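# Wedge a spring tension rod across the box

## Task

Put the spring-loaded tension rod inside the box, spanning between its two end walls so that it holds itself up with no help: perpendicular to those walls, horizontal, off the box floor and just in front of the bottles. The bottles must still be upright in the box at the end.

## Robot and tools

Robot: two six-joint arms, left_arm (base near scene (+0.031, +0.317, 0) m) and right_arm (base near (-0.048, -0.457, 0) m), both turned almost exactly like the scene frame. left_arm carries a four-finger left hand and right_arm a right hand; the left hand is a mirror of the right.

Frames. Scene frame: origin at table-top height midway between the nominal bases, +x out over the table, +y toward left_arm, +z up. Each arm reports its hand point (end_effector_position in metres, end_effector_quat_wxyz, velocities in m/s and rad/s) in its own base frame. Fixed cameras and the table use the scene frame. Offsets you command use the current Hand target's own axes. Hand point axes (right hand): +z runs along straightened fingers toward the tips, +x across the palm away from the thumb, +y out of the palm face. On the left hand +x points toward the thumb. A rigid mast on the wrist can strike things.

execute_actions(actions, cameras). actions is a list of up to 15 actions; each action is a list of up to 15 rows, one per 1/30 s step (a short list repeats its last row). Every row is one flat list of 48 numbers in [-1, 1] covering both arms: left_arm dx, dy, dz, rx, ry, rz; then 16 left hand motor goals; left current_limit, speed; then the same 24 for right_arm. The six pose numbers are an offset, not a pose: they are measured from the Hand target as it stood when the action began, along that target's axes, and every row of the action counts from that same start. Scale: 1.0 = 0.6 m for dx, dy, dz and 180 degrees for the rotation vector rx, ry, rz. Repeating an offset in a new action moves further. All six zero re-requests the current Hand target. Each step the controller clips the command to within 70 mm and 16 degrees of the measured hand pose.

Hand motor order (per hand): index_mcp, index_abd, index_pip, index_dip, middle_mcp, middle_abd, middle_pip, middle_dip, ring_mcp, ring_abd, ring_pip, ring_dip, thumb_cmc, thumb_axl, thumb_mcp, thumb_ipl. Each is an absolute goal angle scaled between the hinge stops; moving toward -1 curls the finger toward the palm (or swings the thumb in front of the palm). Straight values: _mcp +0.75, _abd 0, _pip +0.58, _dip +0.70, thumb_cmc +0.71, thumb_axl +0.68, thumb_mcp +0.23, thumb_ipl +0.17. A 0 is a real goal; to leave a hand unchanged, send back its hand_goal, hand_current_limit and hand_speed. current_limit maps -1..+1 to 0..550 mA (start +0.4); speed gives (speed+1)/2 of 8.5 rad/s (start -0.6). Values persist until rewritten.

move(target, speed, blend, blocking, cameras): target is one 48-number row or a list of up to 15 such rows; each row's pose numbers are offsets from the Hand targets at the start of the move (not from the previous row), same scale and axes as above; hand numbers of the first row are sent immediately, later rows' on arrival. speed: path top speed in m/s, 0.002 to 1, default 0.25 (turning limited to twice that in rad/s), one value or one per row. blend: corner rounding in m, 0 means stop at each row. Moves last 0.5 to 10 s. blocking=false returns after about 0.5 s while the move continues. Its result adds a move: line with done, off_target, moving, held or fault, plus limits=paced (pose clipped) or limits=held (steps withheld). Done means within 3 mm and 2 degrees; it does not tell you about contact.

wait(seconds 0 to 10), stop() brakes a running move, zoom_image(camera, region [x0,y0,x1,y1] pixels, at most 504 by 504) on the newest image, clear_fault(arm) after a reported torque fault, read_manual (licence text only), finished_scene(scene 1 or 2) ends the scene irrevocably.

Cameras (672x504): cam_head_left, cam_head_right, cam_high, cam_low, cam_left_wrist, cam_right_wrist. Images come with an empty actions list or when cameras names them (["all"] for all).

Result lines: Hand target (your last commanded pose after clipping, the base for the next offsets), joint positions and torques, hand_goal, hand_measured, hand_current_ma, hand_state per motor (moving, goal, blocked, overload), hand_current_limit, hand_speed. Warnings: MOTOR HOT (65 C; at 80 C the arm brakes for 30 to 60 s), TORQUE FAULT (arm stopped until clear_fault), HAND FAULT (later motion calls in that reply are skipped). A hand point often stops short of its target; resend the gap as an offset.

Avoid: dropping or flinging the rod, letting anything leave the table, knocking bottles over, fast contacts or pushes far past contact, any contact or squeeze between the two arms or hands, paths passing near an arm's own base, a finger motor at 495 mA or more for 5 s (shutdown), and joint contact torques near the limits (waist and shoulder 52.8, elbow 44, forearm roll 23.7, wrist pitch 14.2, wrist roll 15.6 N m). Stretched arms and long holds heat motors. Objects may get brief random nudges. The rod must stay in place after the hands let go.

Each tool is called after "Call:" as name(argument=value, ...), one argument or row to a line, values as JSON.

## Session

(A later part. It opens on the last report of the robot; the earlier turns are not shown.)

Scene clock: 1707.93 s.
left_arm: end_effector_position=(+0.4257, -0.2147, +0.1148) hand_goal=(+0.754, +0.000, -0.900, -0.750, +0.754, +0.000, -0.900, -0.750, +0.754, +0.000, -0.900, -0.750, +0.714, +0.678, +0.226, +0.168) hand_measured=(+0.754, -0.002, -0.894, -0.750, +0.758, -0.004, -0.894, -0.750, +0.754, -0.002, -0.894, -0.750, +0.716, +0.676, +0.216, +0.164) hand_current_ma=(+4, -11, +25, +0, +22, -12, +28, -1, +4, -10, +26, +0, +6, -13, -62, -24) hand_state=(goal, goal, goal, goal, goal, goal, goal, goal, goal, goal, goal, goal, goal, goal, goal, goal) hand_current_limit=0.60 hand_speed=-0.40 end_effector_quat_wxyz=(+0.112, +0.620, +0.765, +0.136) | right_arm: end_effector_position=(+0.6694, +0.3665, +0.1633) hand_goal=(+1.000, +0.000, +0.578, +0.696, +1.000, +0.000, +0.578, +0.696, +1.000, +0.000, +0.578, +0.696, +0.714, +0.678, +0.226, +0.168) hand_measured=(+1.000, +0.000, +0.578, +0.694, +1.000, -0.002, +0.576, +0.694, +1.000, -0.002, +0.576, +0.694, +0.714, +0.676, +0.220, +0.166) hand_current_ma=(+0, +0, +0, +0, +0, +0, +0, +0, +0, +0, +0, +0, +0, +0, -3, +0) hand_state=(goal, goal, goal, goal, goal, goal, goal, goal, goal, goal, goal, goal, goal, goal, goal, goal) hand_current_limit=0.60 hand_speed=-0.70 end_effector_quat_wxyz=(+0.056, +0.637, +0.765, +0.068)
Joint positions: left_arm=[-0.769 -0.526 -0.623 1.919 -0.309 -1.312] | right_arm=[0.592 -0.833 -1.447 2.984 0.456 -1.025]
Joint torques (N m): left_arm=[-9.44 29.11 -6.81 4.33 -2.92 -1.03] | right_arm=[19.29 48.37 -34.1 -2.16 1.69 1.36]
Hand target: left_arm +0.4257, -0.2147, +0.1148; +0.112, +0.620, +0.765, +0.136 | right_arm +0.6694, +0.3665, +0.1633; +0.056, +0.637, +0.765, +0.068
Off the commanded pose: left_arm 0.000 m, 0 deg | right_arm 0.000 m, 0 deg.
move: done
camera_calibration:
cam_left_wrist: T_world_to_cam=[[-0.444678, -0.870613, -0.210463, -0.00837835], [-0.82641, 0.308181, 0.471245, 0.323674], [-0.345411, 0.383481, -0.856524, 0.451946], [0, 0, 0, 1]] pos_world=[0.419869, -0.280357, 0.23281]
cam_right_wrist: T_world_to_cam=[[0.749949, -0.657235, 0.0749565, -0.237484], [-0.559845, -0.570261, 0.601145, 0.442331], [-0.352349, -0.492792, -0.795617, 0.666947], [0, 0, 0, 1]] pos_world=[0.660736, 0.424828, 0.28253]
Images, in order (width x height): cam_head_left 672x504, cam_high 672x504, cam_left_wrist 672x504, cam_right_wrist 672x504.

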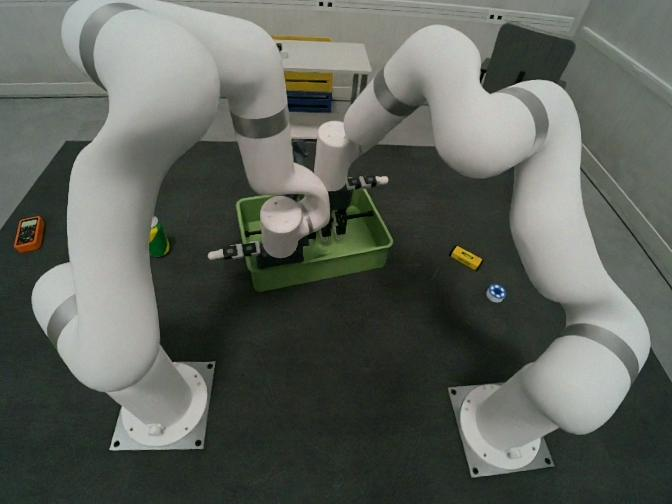

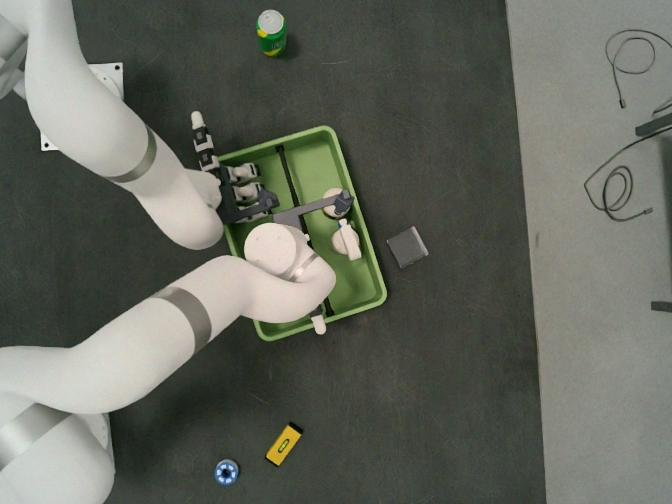

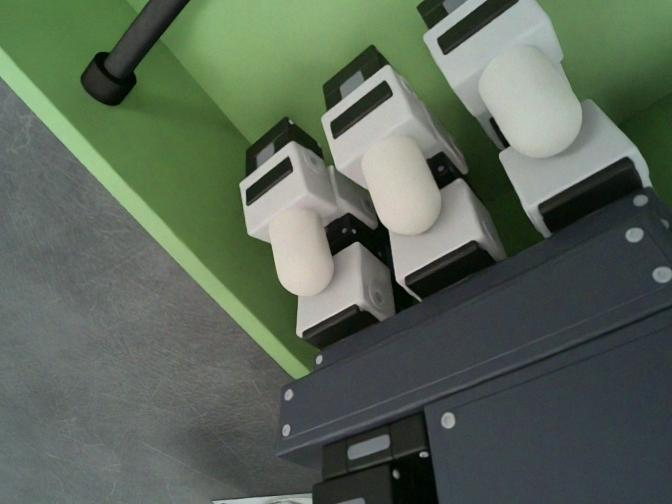

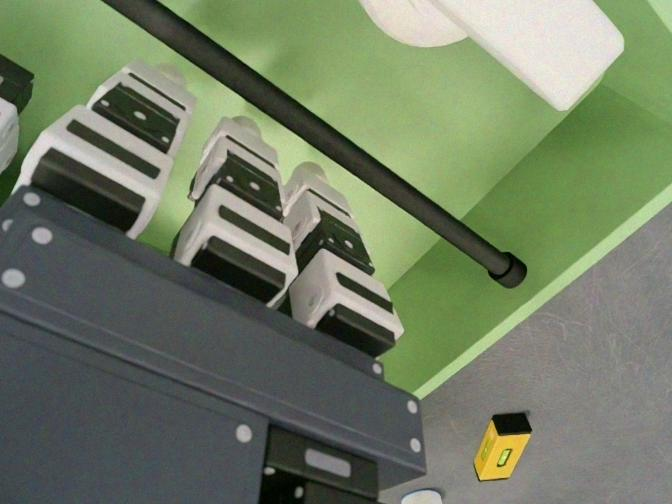

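Call:
wait(
  seconds=0,
  cameras=["cam_high","cam_right_wrist","cam_left_wrist"],
)

Scene clock: 1726.00 s.
left_arm: end_effector_position=(+0.4257, -0.2147, +0.1148) hand_goal=(+0.754, +0.000, -0.900, -0.750, +0.754, +0.000, -0.900, -0.750, +0.754, +0.000, -0.900, -0.750, +0.714, +0.678, +0.226, +0.168) hand_measured=(+0.754, -0.002, -0.894, -0.750, +0.758, -0.004, -0.894, -0.750, +0.754, -0.002, -0.894, -0.750, +0.716, +0.676, +0.216, +0.164) hand_current_ma=(+4, -11, +25, +0, +22, -12, +28, -1, +4, -10, +26, +0, +6, -13, -62, -24) hand_state=(goal, goal, goal, goal, goal, goal, goal, goal, goal, goal, goal, goal, goal, goal, goal, goal) hand_current_limit=0.60 hand_speed=-0.40 end_effector_quat_wxyz=(+0.112, +0.620, +0.765, +0.136) | right_arm: end_effector_position=(+0.6694, +0.3665, +0.1633) hand_goal=(+1.000, +0.000, +0.578, +0.696, +1.000, +0.000, +0.578, +0.696, +1.000, +0.000, +0.578, +0.696, +0.714, +0.678, +0.226, +0.168) hand_measured=(+1.000, +0.000, +0.578, +0.694, +1.000, -0.002, +0.576, +0.694, +1.000, -0.002, +0.576, +0.694, +0.714, +0.676, +0.220, +0.166) hand_current_ma=(+0, +0, +0, +0, +0, +0, +0, +0, +0, +0, +0, +0, +0, +0, -3, +0) hand_state=(goal, goal, goal, goal, goal, goal, goal, goal, goal, goal, goal, goal, goal, goal, goal, goal) hand_current_limit=0.60 hand_speed=-0.70 end_effector_quat_wxyz=(+0.056, +0.637, +0.765, +0.068)
Joint positions: left_arm=[-0.769 -0.526 -0.623 1.919 -0.309 -1.312] | right_arm=[0.592 -0.833 -1.447 2.984 0.456 -1.025]
Joint torques (N m): left_arm=[-11.11 28.58 -6.28 3.94 -2.97 -1.12] | right_arm=[19.26 48.54 -33.93 -2.24 1.69 1.38]
Hand target: left_arm +0.4257, -0.2147, +0.1148; +0.112, +0.620, +0.765, +0.136 | right_arm +0.6694, +0.3665, +0.1633; +0.056, +0.637, +0.765, +0.068
Off the commanded pose: left_arm 0.000 m, 0 deg | right_arm 0.000 m, 0 deg.
camera_calibration:
cam_left_wrist: T_world_to_cam=[[-0.444678, -0.870613, -0.210463, -0.00837835], [-0.82641, 0.308181, 0.471245, 0.323674], [-0.345411, 0.383481, -0.856524, 0.451946], [0, 0, 0, 1]] pos_world=[0.419869, -0.280357, 0.23281]
cam_right_wrist: T_world_to_cam=[[0.749947, -0.657239, 0.0749495, -0.237413], [-0.559866, -0.570291, 0.601098, 0.442428], [-0.352322, -0.492753, -0.795653, 0.666971], [0, 0, 0, 1]] pos_world=[0.660736, 0.424928, 0.282529]
Images, in order (width x height): cam_high 672x504, cam_left_wrist 672x504, cam_right_wrist 672x504.

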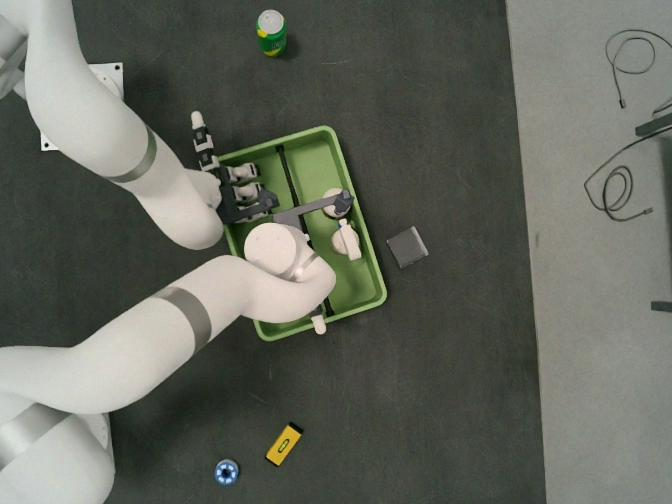

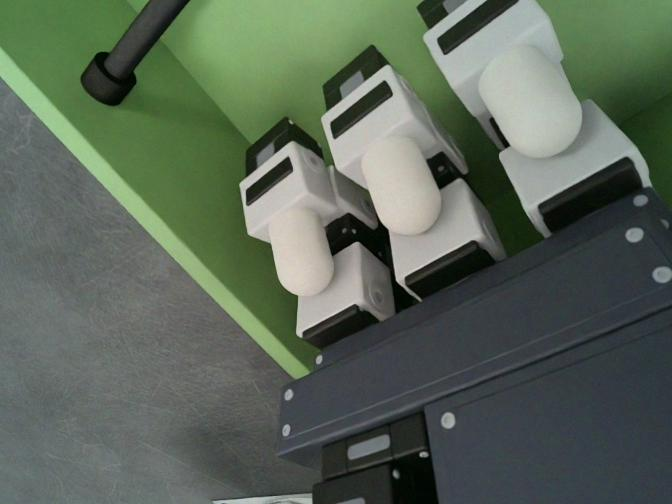

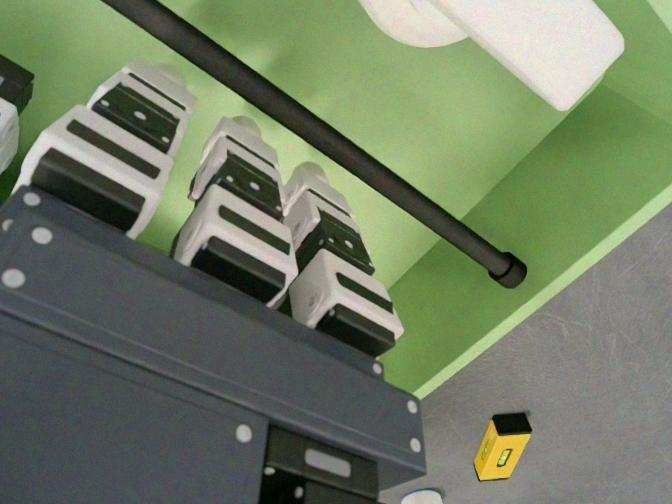

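Call:
move(
  target=[0,0,0,0,0,0,0.754,0,-0.9,-0.75,0.754,0,-0.9,-0.75,0.754,0,-0.9,-0.75,0.714,0.678,0.226,0.168,0.6,-0.4,0,0.02463,0.00435,0,0,0,1,0,0.578,0.696,1,0,0.578,0.696,1,0,0.578,0.696,0.714,0.678,0.226,0.168,0.6,-0.7],
  speed=0.02,
  cameras=["cam_high","cam_right_wrist"],
)

Call:
zoom_image(
  camera="cam_high",
  region=[200, 115, 400, 335],
)

Scene clock: 1730.73 s.
left_arm: end_effector_position=(+0.4257, -0.2147, +0.1148) hand_goal=(+0.754, +0.000, -0.900, -0.750, +0.754, +0.000, -0.900, -0.750, +0.754, +0.000, -0.900, -0.750, +0.714, +0.678, +0.226, +0.168) hand_measured=(+0.754, -0.002, -0.894, -0.750, +0.758, -0.004, -0.894, -0.750, +0.754, -0.002, -0.894, -0.750, +0.716, +0.676, +0.216, +0.164) hand_current_ma=(+4, -11, +25, +0, +22, -12, +28, -1, +4, -10, +26, +0, +6, -13, -62, -24) hand_state=(goal, goal, goal, goal, goal, goal, goal, goal, goal, goal, goal, goal, goal, goal, goal, goal) hand_current_limit=0.60 hand_speed=-0.40 end_effector_quat_wxyz=(+0.112, +0.620, +0.765, +0.136) | right_arm: end_effector_position=(+0.6842, +0.3692, +0.1633) hand_goal=(+1.000, +0.000, +0.578, +0.696, +1.000, +0.000, +0.578, +0.696, +1.000, +0.000, +0.578, +0.696, +0.714, +0.678, +0.226, +0.168) hand_measured=(+1.000, +0.000, +0.578, +0.694, +1.000, -0.002, +0.576, +0.694, +1.000, -0.002, +0.576, +0.694, +0.714, +0.676, +0.220, +0.166) hand_current_ma=(+0, +0, +0, +0, +0, +0, +0, +0, +0, +0, +0, +0, +0, +0, -3, +0) hand_state=(goal, goal, goal, goal, goal, goal, goal, goal, goal, goal, goal, goal, goal, goal, goal, goal) hand_current_limit=0.60 hand_speed=-0.70 end_effector_quat_wxyz=(+0.056, +0.637, +0.765, +0.068)
Joint positions: left_arm=[-0.769 -0.526 -0.623 1.919 -0.309 -1.312] | right_arm=[0.583 -0.862 -1.5 2.994 0.478 -1.044]
Joint torques (N m): left_arm=[-9.09 29 -6.68 4.04 -2.69 -1.22] | right_arm=[-13.26 49.41 -34.69 2.03 1.7 -1.36]
Hand target: left_arm +0.4257, -0.2147, +0.1148; +0.112, +0.620, +0.765, +0.136 | right_arm +0.6842, +0.3692, +0.1633; +0.056, +0.637, +0.765, +0.068
Off the commanded pose: left_arm 0.000 m, 0 deg | right_arm 0.000 m, 0 deg.
move: done
camera_calibration:
cam_right_wrist: T_world_to_cam=[[0.749949, -0.657235, 0.0749565, -0.246743], [-0.559845, -0.570261, 0.601145, 0.452214], [-0.352349, -0.492792, -0.795617, 0.673541], [0, 0, 0, 1]] pos_world=[0.675536, 0.427628, 0.28253]
Images, in order (width x height): cam_high 672x504, cam_right_wrist 672x504.

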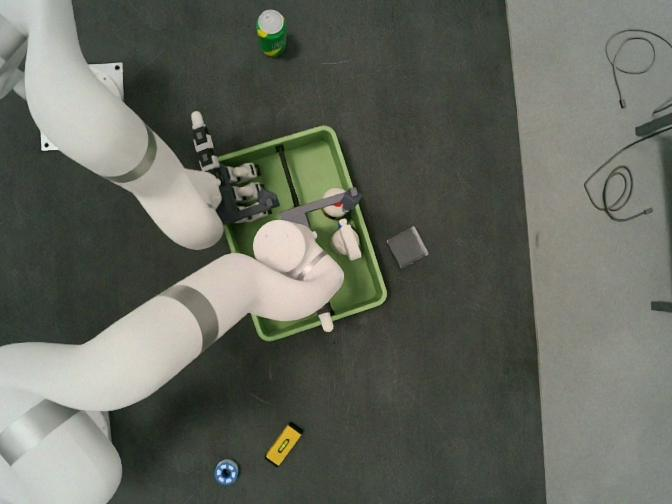

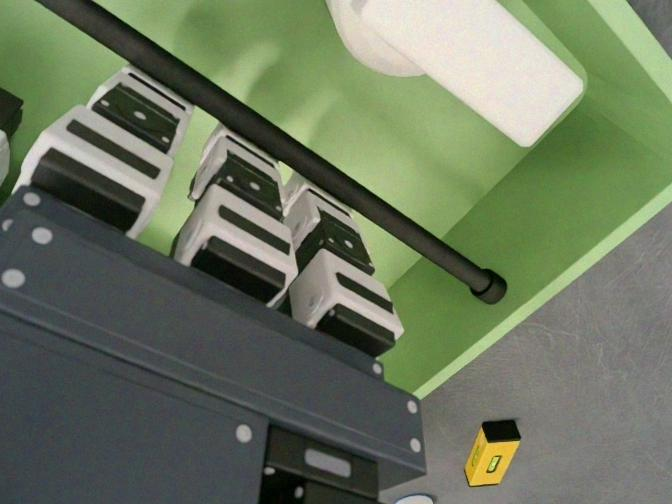

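Scaled by 2.291 from the camera's 672x504 image, which has a finer 960x720 frame.

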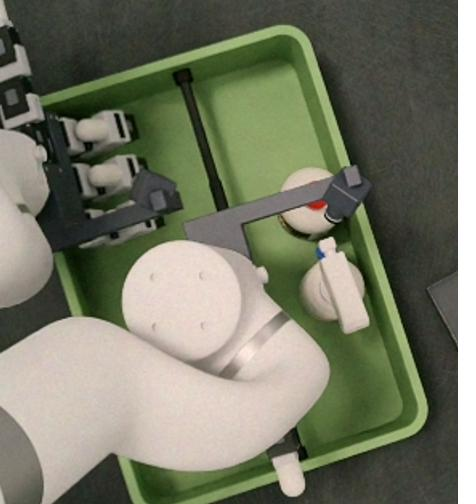

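Call:
move(
  target=[0,0,0,0,0,0,0.754,0,-0.9,-0.75,0.754,0,-0.9,-0.75,0.754,0,-0.9,-0.75,0.714,0.678,0.226,0.168,0.6,-0.4,0,0.01642,0.0029,0,0,0,1,0,0.578,0.696,1,0,0.578,0.696,1,0,0.578,0.696,0.714,0.678,0.226,0.168,0.6,-0.7],
  speed=0.015,
  cameras=["cam_high","cam_right_wrist"],
)

Call:
zoom_image(
  camera="cam_high",
  region=[200, 115, 400, 335],
)

Scene clock: 1739.80 s.
left_arm: end_effector_position=(+0.4258, -0.2146, +0.1149) hand_goal=(+0.754, +0.000, -0.900, -0.750, +0.754, +0.000, -0.900, -0.750, +0.754, +0.000, -0.900, -0.750, +0.714, +0.678, +0.226, +0.168) hand_measured=(+0.754, -0.002, -0.894, -0.750, +0.758, -0.004, -0.894, -0.750, +0.702, -0.002, -0.894, -0.750, +0.716, +0.676, +0.216, +0.164) hand_current_ma=(+4, -11, +25, +0, +22, -12, +28, -1, -262, -10, +25, +0, +6, -13, -62, -24) hand_state=(goal, goal, goal, goal, goal, goal, goal, goal, blocked, goal, goal, goal, goal, goal, goal, goal) hand_current_limit=0.60 hand_speed=-0.40 end_effector_quat_wxyz=(+0.112, +0.620, +0.765, +0.136) | right_arm: end_effector_position=(+0.6940, +0.3710, +0.1633) hand_goal=(+1.000, +0.000, +0.578, +0.696, +1.000, +0.000, +0.578, +0.696, +1.000, +0.000, +0.578, +0.696, +0.714, +0.678, +0.226, +0.168) hand_measured=(+1.000, +0.000, +0.578, +0.694, +1.000, -0.004, +0.590, +0.694, +1.002, -0.012, +0.630, +0.694, +0.714, +0.676, +0.220, +0.166) hand_current_ma=(+0, +0, +0, +0, +0, +0, +5, +0, +0, -4, +59, +0, +0, +0, -3, +0) hand_state=(goal, goal, goal, goal, goal, goal, goal, goal, goal, goal, blocked, goal, goal, goal, goal, goal) hand_current_limit=0.60 hand_speed=-0.70 end_effector_quat_wxyz=(+0.056, +0.637, +0.765, +0.068)
Joint positions: left_arm=[-0.769 -0.526 -0.623 1.919 -0.309 -1.312] | right_arm=[0.577 -0.883 -1.537 3.001 0.494 -1.057]
Joint torques (N m): left_arm=[-8.79 24.97 -6.34 3.97 1.18 -0.26] | right_arm=[-21.51 50.97 -40.03 1.31 -0.19 -0.87]
Hand target: left_arm +0.4257, -0.2147, +0.1148; +0.112, +0.620, +0.765, +0.136 | right_arm +0.6940, +0.3710, +0.1633; +0.056, +0.637, +0.765, +0.068
Off the commanded pose: left_arm 0.000 m, 0 deg | right_arm 0.000 m, 0 deg.
move: done
camera_calibration:
cam_right_wrist: T_world_to_cam=[[0.749949, -0.657235, 0.0749565, -0.252909], [-0.559845, -0.570261, 0.601145, 0.458727], [-0.352349, -0.492792, -0.795617, 0.677881], [0, 0, 0, 1]] pos_world=[0.685336, 0.429428, 0.28253]
Images, in order (width x height): cam_high 672x504, cam_right_wrist 672x504.

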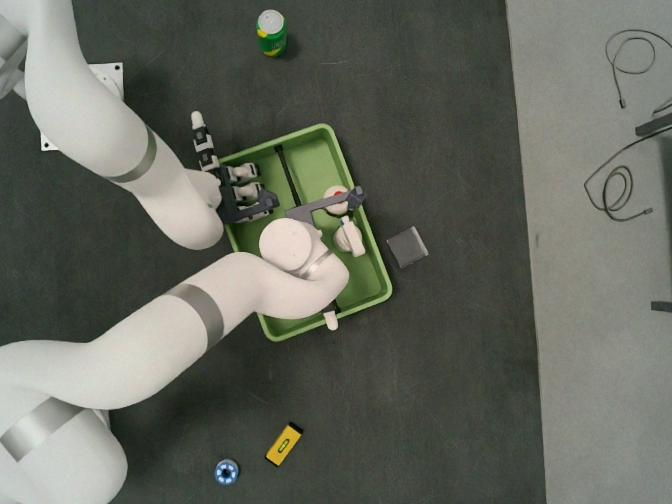

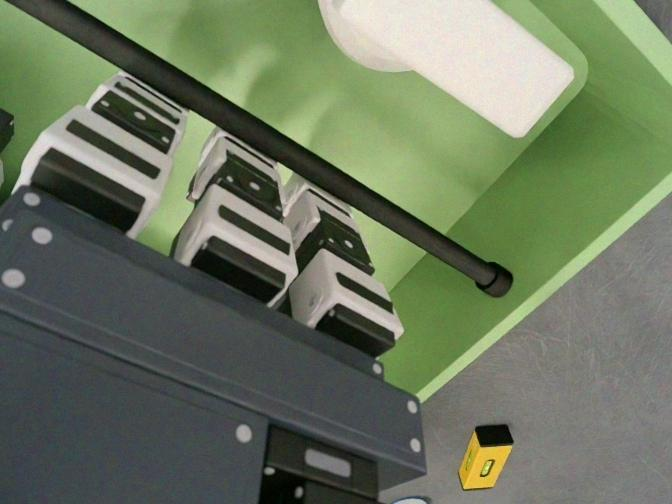

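Scaled by 2.291 from the camera's 672x504 image, which has a finer 960x720 frame.

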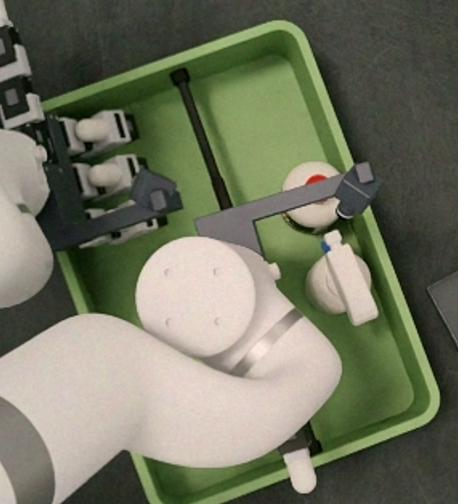

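Call:
move(
  target=[
    [0,0.0235,0.0086,0,0,0,0.754,0,-0.9,-0.75,0.754,0,-0.9,-0.75,0.754,0,-0.9,-0.75,0.714,0.678,0.226,0.168,0.6,-0.4,0,-0.01642,-0.0029,0,0,0,1,0,0.578,0.696,1,0,0.578,0.696,1,0,0.578,0.696,0.714,0.678,0.226,0.168,0.6,-0.7],
    [0,0.1375,-0.3048,0,0,0,0.754,0,-0.9,-0.75,0.754,0,-0.9,-0.75,0.754,0,-0.9,-0.75,0.714,0.678,0.226,0.168,0.6,-0.4,0,-0.01642,-0.0029,0,0,0,1,0,0.578,0.696,1,0,0.578,0.696,1,0,0.578,0.696,0.714,0.678,0.226,0.168,0.6,-0.7],
  ],
  speed=[0.03,0.15],
  blend=[0.002,0],
  cameras=["cam_high","cam_left_wrist"],
)

Call:
zoom_image(
  camera="cam_high",
  region=[200, 115, 400, 350],
)

Scene clock: 1888.97 s.
left_arm: end_effector_position=(+0.4394, -0.2112, +0.3150) hand_goal=(+0.754, +0.000, -0.900, -0.750, +0.754, +0.000, -0.900, -0.750, +0.754, +0.000, -0.900, -0.750, +0.714, +0.678, +0.226, +0.168) hand_measured=(+0.756, -0.002, -0.894, -0.750, +0.758, -0.004, -0.894, -0.750, +0.756, -0.002, -0.894, -0.750, +0.716, +0.676, +0.216, +0.164) hand_current_ma=(+6, -11, +23, +0, +22, -12, +26, -1, +5, -10, +24, +0, +6, -13, -59, -24) hand_state=(goal, goal, goal, goal, goal, goal, goal, goal, goal, goal, goal, goal, goal, goal, goal, goal) hand_current_limit=0.60 hand_speed=-0.40 end_effector_quat_wxyz=(+0.112, +0.620, +0.765, +0.136) | right_arm: end_effector_position=(+0.6842, +0.3692, +0.1633) hand_goal=(+1.000, +0.000, +0.578, +0.696, +1.000, +0.000, +0.578, +0.696, +1.000, +0.000, +0.578, +0.696, +0.714, +0.678, +0.226, +0.168) hand_measured=(+1.000, +0.000, +0.578, +0.694, +1.000, -0.002, +0.580, +0.694, +1.000, -0.002, +0.580, +0.694, +0.714, +0.676, +0.220, +0.166) hand_current_ma=(+0, +0, +0, +0, +0, +0, +0, +0, +0, +0, +0, +0, +0, +0, -3, +0) hand_state=(goal, goal, goal, goal, goal, goal, goal, goal, goal, goal, goal, goal, goal, goal, goal, goal) hand_current_limit=0.60 hand_speed=-0.70 end_effector_quat_wxyz=(+0.056, +0.637, +0.765, +0.068)
Joint positions: left_arm=[-0.738 -0.066 -0.681 0.641 -0.487 0.071] | right_arm=[0.583 -0.862 -1.501 2.994 0.478 -1.044]
Joint torques (N m): left_arm=[6.16 22.84 -26.55 -3.29 -2.49 1.13] | right_arm=[21.25 68.96 -16.21 -2.42 -2.07 1.37]
Hand target: left_arm +0.4394, -0.2112, +0.3150; +0.112, +0.620, +0.765, +0.136 | right_arm +0.6842, +0.3692, +0.1633; +0.056, +0.637, +0.765, +0.068
Off the commanded pose: left_arm 0.000 m, 0 deg | right_arm 0.000 m, 0 deg.
move: done
camera_calibration:
cam_left_wrist: T_world_to_cam=[[-0.444724, -0.870562, -0.210576, 0.0429128], [-0.826427, 0.308201, 0.471201, 0.239571], [-0.34531, 0.38358, -0.856521, 0.626673], [0, 0, 0, 1]] pos_world=[0.433469, -0.276857, 0.432909]
Images, in order (width x height): cam_high 672x504, cam_left_wrist 672x504.

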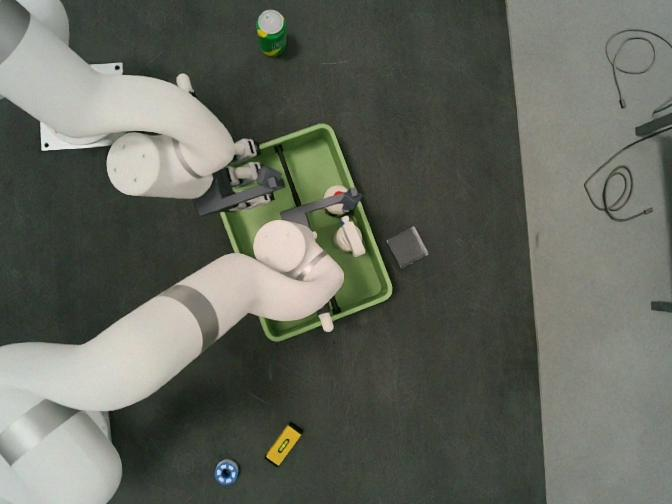

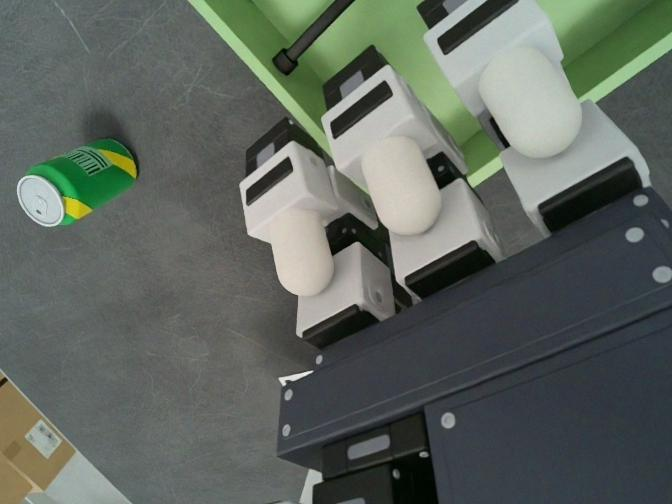

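Scaled by 2.145 from the camera's 672x504 image, which has a finer 960x720 frame.

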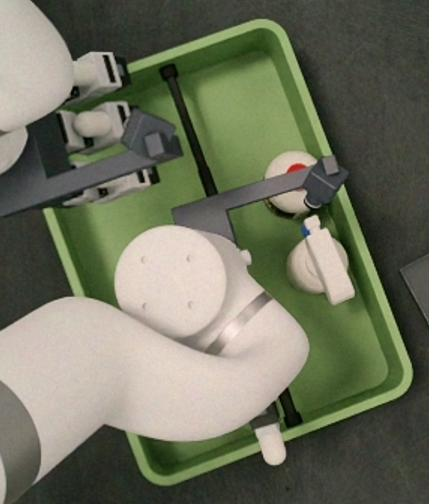

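Call:
move(
  target=[0.0833,0,0,0.1007,-0.3298,-0.0581,0.754,0,-0.9,-0.75,0.754,0,-0.9,-0.75,0.754,0,-0.9,-0.75,-0.571,0.678,-0.55,-0.48,0.6,-0.6,0,0,0,0,0,0,1,0,0.578,0.696,1,0,0.578,0.696,1,0,0.578,0.696,0.714,0.678,0.226,0.168,0.6,-0.7],
  speed=0.25,
  cameras=["cam_high","cam_left_wrist","cam_head_left"],
)

Scene clock: 1902.23 s.
left_arm: end_effector_position=(+0.4290, -0.1623, +0.3149) hand_goal=(+0.754, +0.000, -0.900, -0.750, +0.754, +0.000, -0.900, -0.750, +0.754, +0.000, -0.900, -0.750, -0.570, +0.678, -0.550, -0.480) hand_measured=(+0.754, +0.030, -0.912, -0.756, +0.758, -0.002, -0.896, -0.750, +0.756, -0.002, -0.896, -0.750, -0.510, +0.796, -0.408, -0.430) hand_current_ma=(+1, +117, -53, -27, +18, -9, +21, -1, +5, -9, +19, +0, +295, +440, +440, +317) hand_state=(goal, blocked, goal, goal, goal, goal, goal, goal, goal, goal, goal, goal, blocked, blocked, blocked, blocked) hand_current_limit=0.60 hand_speed=-0.60 end_effector_quat_wxyz=(+0.391, +0.546, +0.671, -0.314) | right_arm: end_effector_position=(+0.6842, +0.3692, +0.1633) hand_goal=(+1.000, +0.000, +0.578, +0.696, +1.000, +0.000, +0.578, +0.696, +1.000, +0.000, +0.578, +0.696, +0.714, +0.678, +0.226, +0.168) hand_measured=(+1.000, +0.000, +0.578, +0.694, +1.000, -0.002, +0.580, +0.694, +1.000, -0.002, +0.580, +0.694, +0.714, +0.676, +0.220, +0.166) hand_current_ma=(+0, +0, +0, +0, +0, +0, +0, +0, +0, +0, +0, +0, +0, +0, -3, +0) hand_state=(goal, goal, goal, goal, goal, goal, goal, goal, goal, goal, goal, goal, goal, goal, goal, goal) hand_current_limit=0.60 hand_speed=-0.70 end_effector_quat_wxyz=(+0.056, +0.637, +0.765, +0.068)
Joint positions: left_arm=[-0.014 0.053 -0.424 -1.505 -1.011 2.592] | right_arm=[0.583 -0.862 -1.501 2.994 0.478 -1.044]
Joint torques (N m): left_arm=[7.7 2.99 -11.52 -4.31 -3.92 1.15] | right_arm=[18.94 69.78 -15.63 -2.01 -2.15 1.49]
Hand target: left_arm +0.4290, -0.1623, +0.3148; +0.391, +0.546, +0.671, -0.314 | right_arm +0.6842, +0.3692, +0.1633; +0.056, +0.637, +0.765, +0.068
Off the commanded pose: left_arm 0.000 m, 0 deg | right_arm 0.000 m, 0 deg.
move: done; limits=paced
camera_calibration:
cam_left_wrist: T_world_to_cam=[[-0.564159, -0.49331, 0.662095, -0.0815174], [-0.697483, 0.713878, -0.0624194, 0.394507], [-0.441863, -0.497014, -0.746816, 0.468214], [0, 0, 0, 1]] pos_world=[0.43606, -0.0891339, 0.428267]
Images, in order (width x height): cam_head_left 672x504, cam_high 672x504, cam_left_wrist 672x504.

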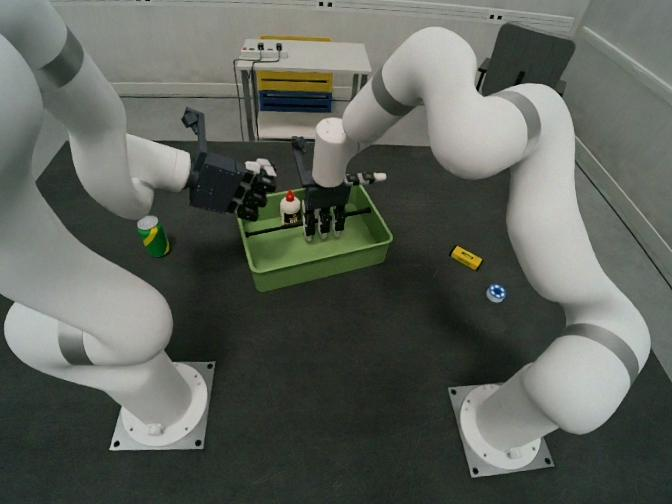

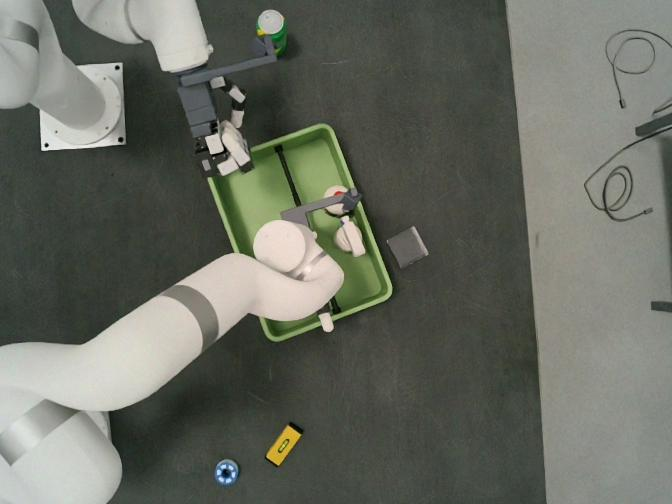

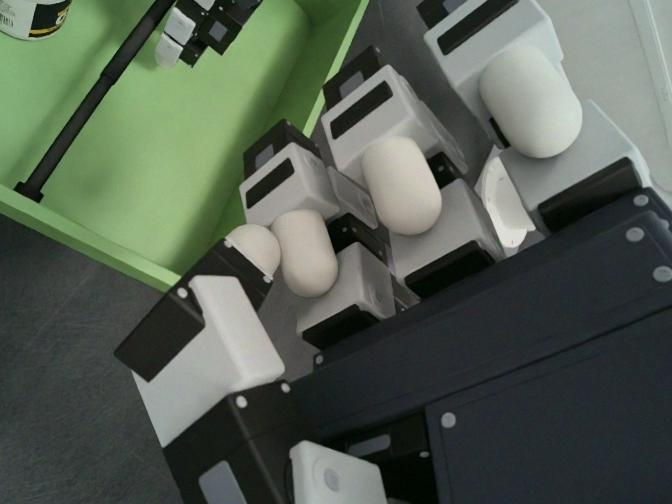

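Call:
move(
  target=[
    [0.1371,0.0163,0.0792,0,-0.0556,0,0.754,0,0.58,0.7,0.754,0,0.58,0.7,0.754,0,0.58,0.7,-0.571,0.678,0.226,0.168,0.6,-0.5,0,0,0,0,0,0,1,0,0.578,0.696,1,0,0.578,0.696,1,0,0.578,0.696,0.714,0.678,0.226,0.168,0.6,-0.7],
  ],
  speed=0.15,
  cameras=["cam_high","cam_left_wrist","cam_head_left"],
)

Scene clock: 1943.27 s.
left_arm: end_effector_position=(+0.4391, -0.1605, +0.2199) hand_goal=(+0.754, +0.000, +0.580, +0.700, +0.754, +0.000, +0.580, +0.700, +0.754, +0.000, +0.580, +0.700, -0.570, +0.678, +0.226, +0.168) hand_measured=(+0.754, +0.008, +0.578, +0.698, +0.756, +0.002, +0.578, +0.698, +0.756, +0.002, +0.578, +0.698, -0.552, +0.680, +0.220, +0.166) hand_current_ma=(+0, +28, -11, -11, +11, +6, -12, -12, +5, +6, -11, -12, +79, +14, -31, -16) hand_state=(goal, goal, goal, goal, goal, goal, goal, goal, goal, goal, goal, goal, goal, goal, goal, goal) hand_current_limit=0.60 hand_speed=-0.50 end_effector_quat_wxyz=(+0.448, +0.516, +0.635, -0.360) | right_arm: end_effector_position=(+0.6842, +0.3692, +0.1633) hand_goal=(+1.000, +0.000, +0.578, +0.696, +1.000, +0.000, +0.578, +0.696, +1.000, +0.000, +0.578, +0.696, +0.714, +0.678, +0.226, +0.168) hand_measured=(+1.000, +0.000, +0.578, +0.694, +1.000, -0.002, +0.580, +0.694, +1.000, -0.002, +0.580, +0.694, +0.714, +0.676, +0.220, +0.166) hand_current_ma=(+0, +0, +0, +0, +0, +0, +0, +0, +0, +0, +0, +0, +0, +0, -3, +0) hand_state=(goal, goal, goal, goal, goal, goal, goal, goal, goal, goal, goal, goal, goal, goal, goal, goal) hand_current_limit=0.60 hand_speed=-0.70 end_effector_quat_wxyz=(+0.056, +0.637, +0.765, +0.068)
Joint positions: left_arm=[0.053 -0.354 -0.424 -1.702 -1.214 3.072] | right_arm=[0.583 -0.862 -1.501 2.994 0.478 -1.044]
Joint torques (N m): left_arm=[7 9.44 -17.11 -3.15 -4.32 1.2] | right_arm=[20.37 68.02 -15.24 -2.3 -2.07 1.32]
Hand target: left_arm +0.4391, -0.1605, +0.2199; +0.448, +0.516, +0.635, -0.360 | right_arm +0.6842, +0.3692, +0.1633; +0.056, +0.637, +0.765, +0.068
Off the commanded pose: left_arm 0.000 m, 0 deg | right_arm 0.000 m, 0 deg.
move: done
camera_calibration:
cam_left_wrist: T_world_to_cam=[[-0.589574, -0.374832, 0.715474, 0.00642028], [-0.691937, 0.69135, -0.207985, 0.420229], [-0.416684, -0.617686, -0.666962, 0.354692], [0, 0, 0, 1]] pos_world=[0.442352, -0.0690309, 0.319374]
Images, in order (width x height): cam_head_left 672x504, cam_high 672x504, cam_left_wrist 672x504.

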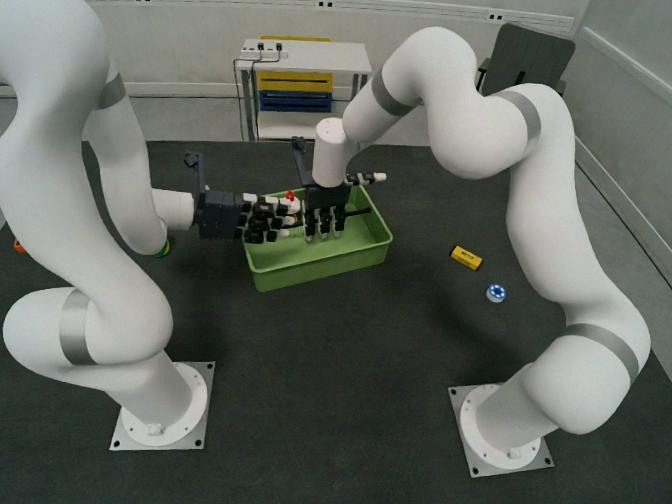

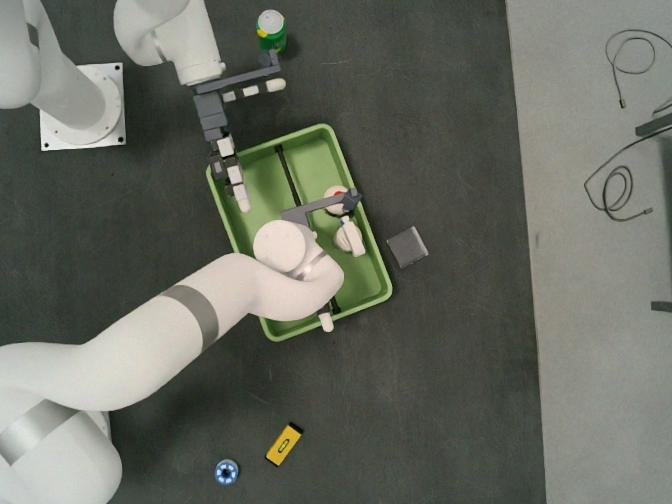

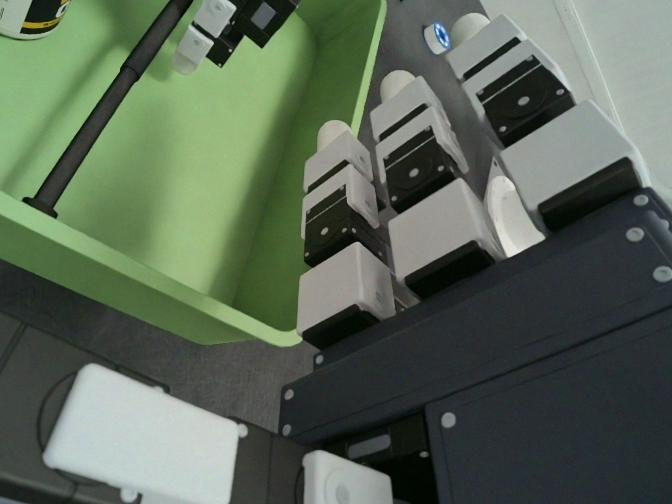

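Call:
move(
  target=[
    [-0.1114,0,0.3063,0,0,0,0.754,0,0.58,0.7,0.754,0,0.58,0.7,0.754,0,0.58,0.7,-0.571,0.678,0.226,0.168,0.6,-0.5,0,0,0,0,0,0,1,0,0.578,0.696,1,0,0.578,0.696,1,0,0.578,0.696,0.714,0.678,0.226,0.168,0.6,-0.7],
  ],
  speed=0.1,
  cameras=["cam_high","cam_left_wrist","cam_head_left"],
)

Call:
zoom_image(
  camera="cam_head_left",
  region=[180, 80, 420, 310],
)

Scene clock: 1954.87 s.
left_arm: end_effector_position=(+0.4796, -0.3518, +0.2204) hand_goal=(+0.754, +0.000, +0.580, +0.700, +0.754, +0.000, +0.580, +0.700, +0.754, +0.000, +0.580, +0.700, -0.570, +0.678, +0.226, +0.168) hand_measured=(+0.754, +0.008, +0.578, +0.698, +0.756, +0.002, +0.578, +0.698, +0.756, +0.002, +0.578, +0.698, -0.552, +0.680, +0.222, +0.166) hand_current_ma=(+0, +28, -11, -11, +10, +6, -12, -12, +5, +6, -11, -12, +79, +14, -28, -16) hand_state=(goal, goal, goal, goal, goal, goal, goal, goal, goal, goal, goal, goal, goal, goal, goal, goal) hand_current_limit=0.60 hand_speed=-0.50 end_effector_quat_wxyz=(+0.448, +0.516, +0.635, -0.360) | right_arm: end_effector_position=(+0.6842, +0.3692, +0.1633) hand_goal=(+1.000, +0.000, +0.578, +0.696, +1.000, +0.000, +0.578, +0.696, +1.000, +0.000, +0.578, +0.696, +0.714, +0.678, +0.226, +0.168) hand_measured=(+1.000, +0.000, +0.578, +0.694, +1.000, -0.002, +0.580, +0.694, +1.000, -0.002, +0.580, +0.694, +0.714, +0.676, +0.220, +0.166) hand_current_ma=(+0, +0, +0, +0, +0, +0, +0, +0, +0, +0, +0, +0, +0, +0, -3, +0) hand_state=(goal, goal, goal, goal, goal, goal, goal, goal, goal, goal, goal, goal, goal, goal, goal, goal) hand_current_limit=0.60 hand_speed=-0.70 end_effector_quat_wxyz=(+0.056, +0.637, +0.765, +0.068)
Joint positions: left_arm=[-0.457 -0.472 -0.637 -2.183 -1.125 3.003] | right_arm=[0.583 -0.862 -1.501 2.994 0.478 -1.044]
Joint torques (N m): left_arm=[-11 14.68 -19.91 -3.68 0.24 -1.06] | right_arm=[19.32 69.85 -14.94 -1.72 -2.08 1.31]
Hand target: left_arm +0.4796, -0.3518, +0.2204; +0.448, +0.516, +0.635, -0.360 | right_arm +0.6842, +0.3692, +0.1633; +0.056, +0.637, +0.765, +0.068
Off the commanded pose: left_arm 0.000 m, 0 deg | right_arm 0.000 m, 0 deg.
move: done
camera_calibration:
cam_left_wrist: T_world_to_cam=[[-0.589428, -0.374805, 0.715609, -0.0418714], [-0.692011, 0.691296, -0.20792, 0.580613], [-0.416768, -0.617763, -0.666838, 0.25372], [0, 0, 0, 1]] pos_world=[0.482853, -0.260331, 0.319875]
Images, in order (width x height): cam_head_left 672x504, cam_high 672x504, cam_left_wrist 672x504.

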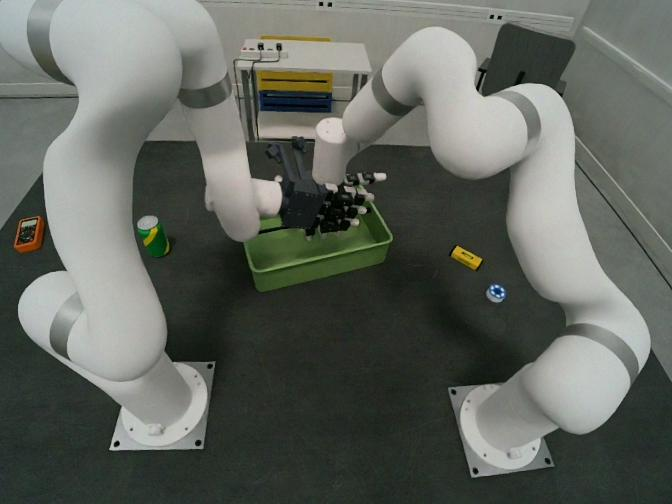

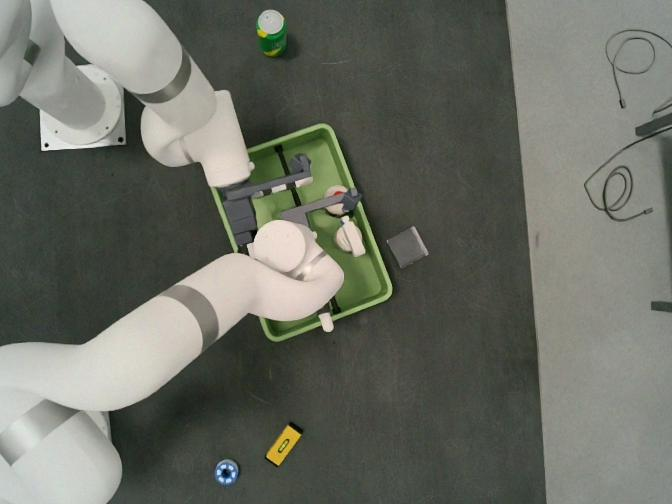

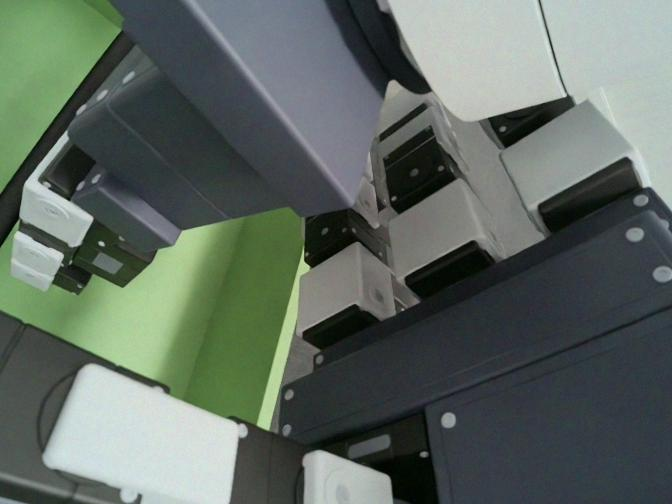

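Scaled by 2.100 from the camera's 672x504 image, which has a finer 960x720 frame.

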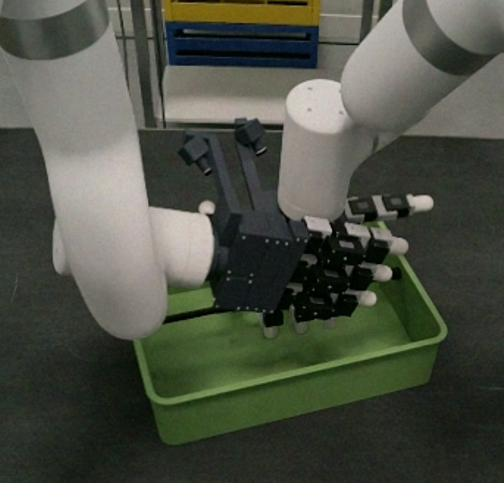

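Call:
move(
  target=[
    [0.1723,0,0.0627,0,0,0,0.754,0,0.58,0.7,0.754,0,0.58,0.7,0.754,0,0.58,0.7,-0.571,0.678,0.226,0.168,0.6,-0.5,0,0,0,0,0,0,1,0,0.578,0.696,1,0,0.578,0.696,1,0,0.578,0.696,0.714,0.678,0.226,0.168,0.6,-0.7],
  ],
  speed=0.05,
  cameras=["cam_high","cam_left_wrist","cam_head_left","cam_low"],
)

Call:
zoom_image(
  camera="cam_head_left",
  region=[180, 80, 420, 310],
)

Call:
zoom_image(
  camera="cam_high",
  region=[200, 115, 400, 350],
)

Scene clock: 1965.23 s.
left_arm: end_effector_position=(+0.4802, -0.3520, +0.1104) hand_goal=(+0.754, +0.000, +0.580, +0.700, +0.754, +0.000, +0.580, +0.700, +0.754, +0.000, +0.580, +0.700, -0.570, +0.678, +0.226, +0.168) hand_measured=(+0.754, +0.008, +0.578, +0.698, +0.756, +0.002, +0.578, +0.698, +0.756, +0.002, +0.578, +0.698, -0.552, +0.680, +0.222, +0.166) hand_current_ma=(+0, +28, -11, -11, +10, +6, -12, -12, +5, +6, -11, -12, +79, +14, -28, -16) hand_state=(goal, goal, goal, goal, goal, goal, goal, goal, goal, goal, goal, goal, goal, goal, goal, goal) hand_current_limit=0.60 hand_speed=-0.50 end_effector_quat_wxyz=(+0.448, +0.516, +0.635, -0.360) | right_arm: end_effector_position=(+0.6842, +0.3692, +0.1633) hand_goal=(+1.000, +0.000, +0.578, +0.696, +1.000, +0.000, +0.578, +0.696, +1.000, +0.000, +0.578, +0.696, +0.714, +0.678, +0.226, +0.168) hand_measured=(+1.000, +0.000, +0.578, +0.694, +1.000, -0.002, +0.580, +0.694, +1.000, -0.002, +0.580, +0.694, +0.714, +0.676, +0.220, +0.166) hand_current_ma=(+0, +0, +0, +0, +0, +0, +0, +0, +0, +0, +0, +0, +0, +0, -3, +0) hand_state=(goal, goal, goal, goal, goal, goal, goal, goal, goal, goal, goal, goal, goal, goal, goal, goal) hand_current_limit=0.60 hand_speed=-0.70 end_effector_quat_wxyz=(+0.056, +0.637, +0.765, +0.068)
Joint positions: left_arm=[-0.457 -0.781 -0.715 -2.256 -1.266 3.201] | right_arm=[0.583 -0.862 -1.501 2.994 0.478 -1.044]
Joint torques (N m): left_arm=[6.35 18.54 -14.32 -3.14 -4.47 1.37] | right_arm=[18.43 67.6 -15.57 -2.38 -2.02 1.42]
Hand target: left_arm +0.4801, -0.3520, +0.1104; +0.448, +0.516, +0.635, -0.360 | right_arm +0.6842, +0.3692, +0.1633; +0.056, +0.637, +0.765, +0.068
Off the commanded pose: left_arm 0.000 m, 0 deg | right_arm 0.000 m, 0 deg.
move: done
camera_calibration:
cam_left_wrist: T_world_to_cam=[[-0.589477, -0.374755, 0.715594, 0.0371642], [-0.691968, 0.691323, -0.207971, 0.558293], [-0.416768, -0.617763, -0.666838, 0.180494], [0, 0, 0, 1]] pos_world=[0.483453, -0.260531, 0.209875]
Images, in order (width x height): cam_head_left 672x504, cam_high 672x504, cam_low 672x504, cam_left_wrist 672x504.

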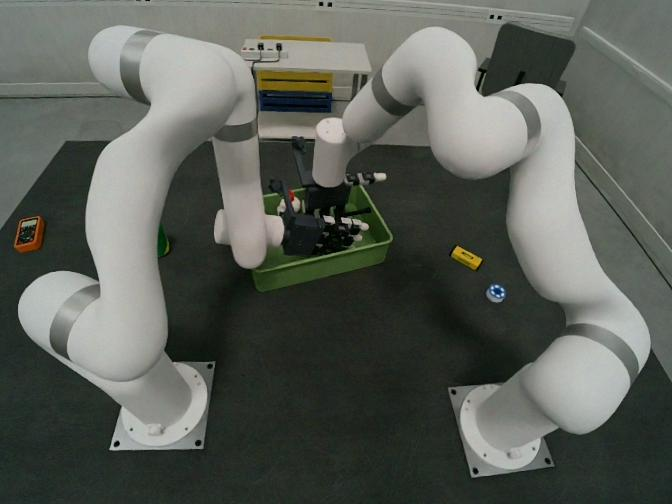

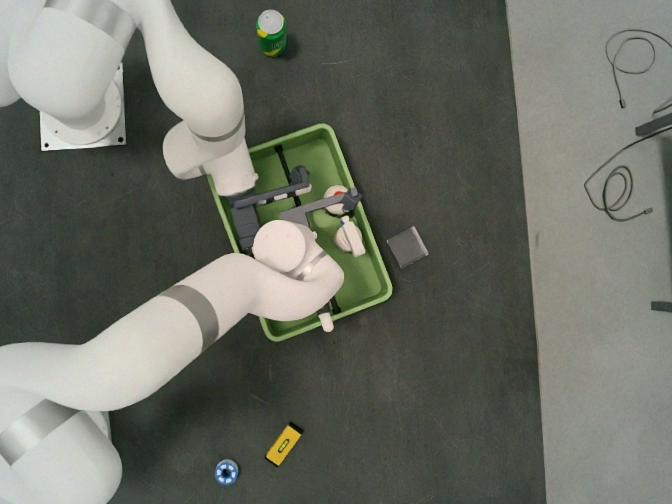

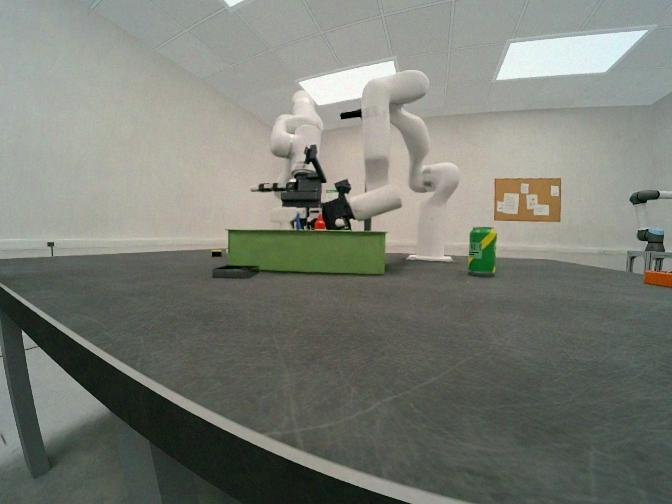

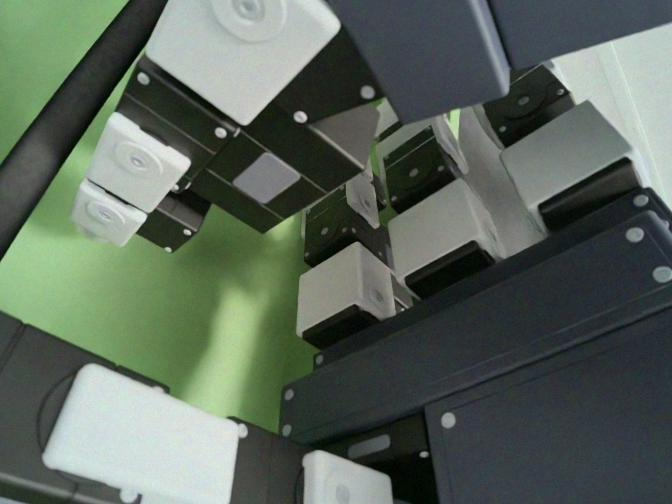

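Scaled by 2.100 from the camera's 672x504 image, which has a finer 960x720 frame.

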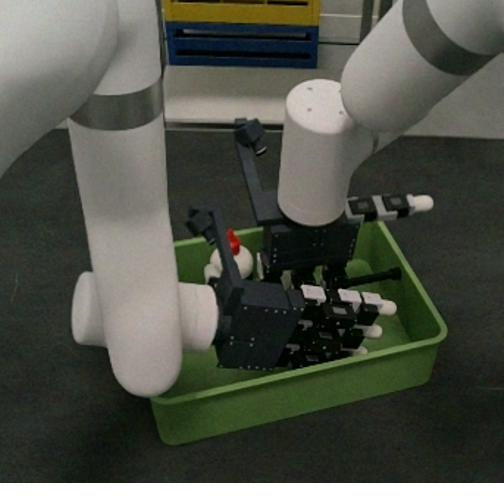

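Scaled by 2.145 from the camera's 672x504 image, which has a finer 960x720 frame.

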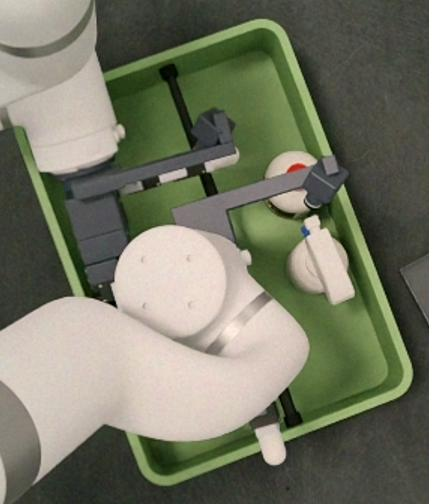

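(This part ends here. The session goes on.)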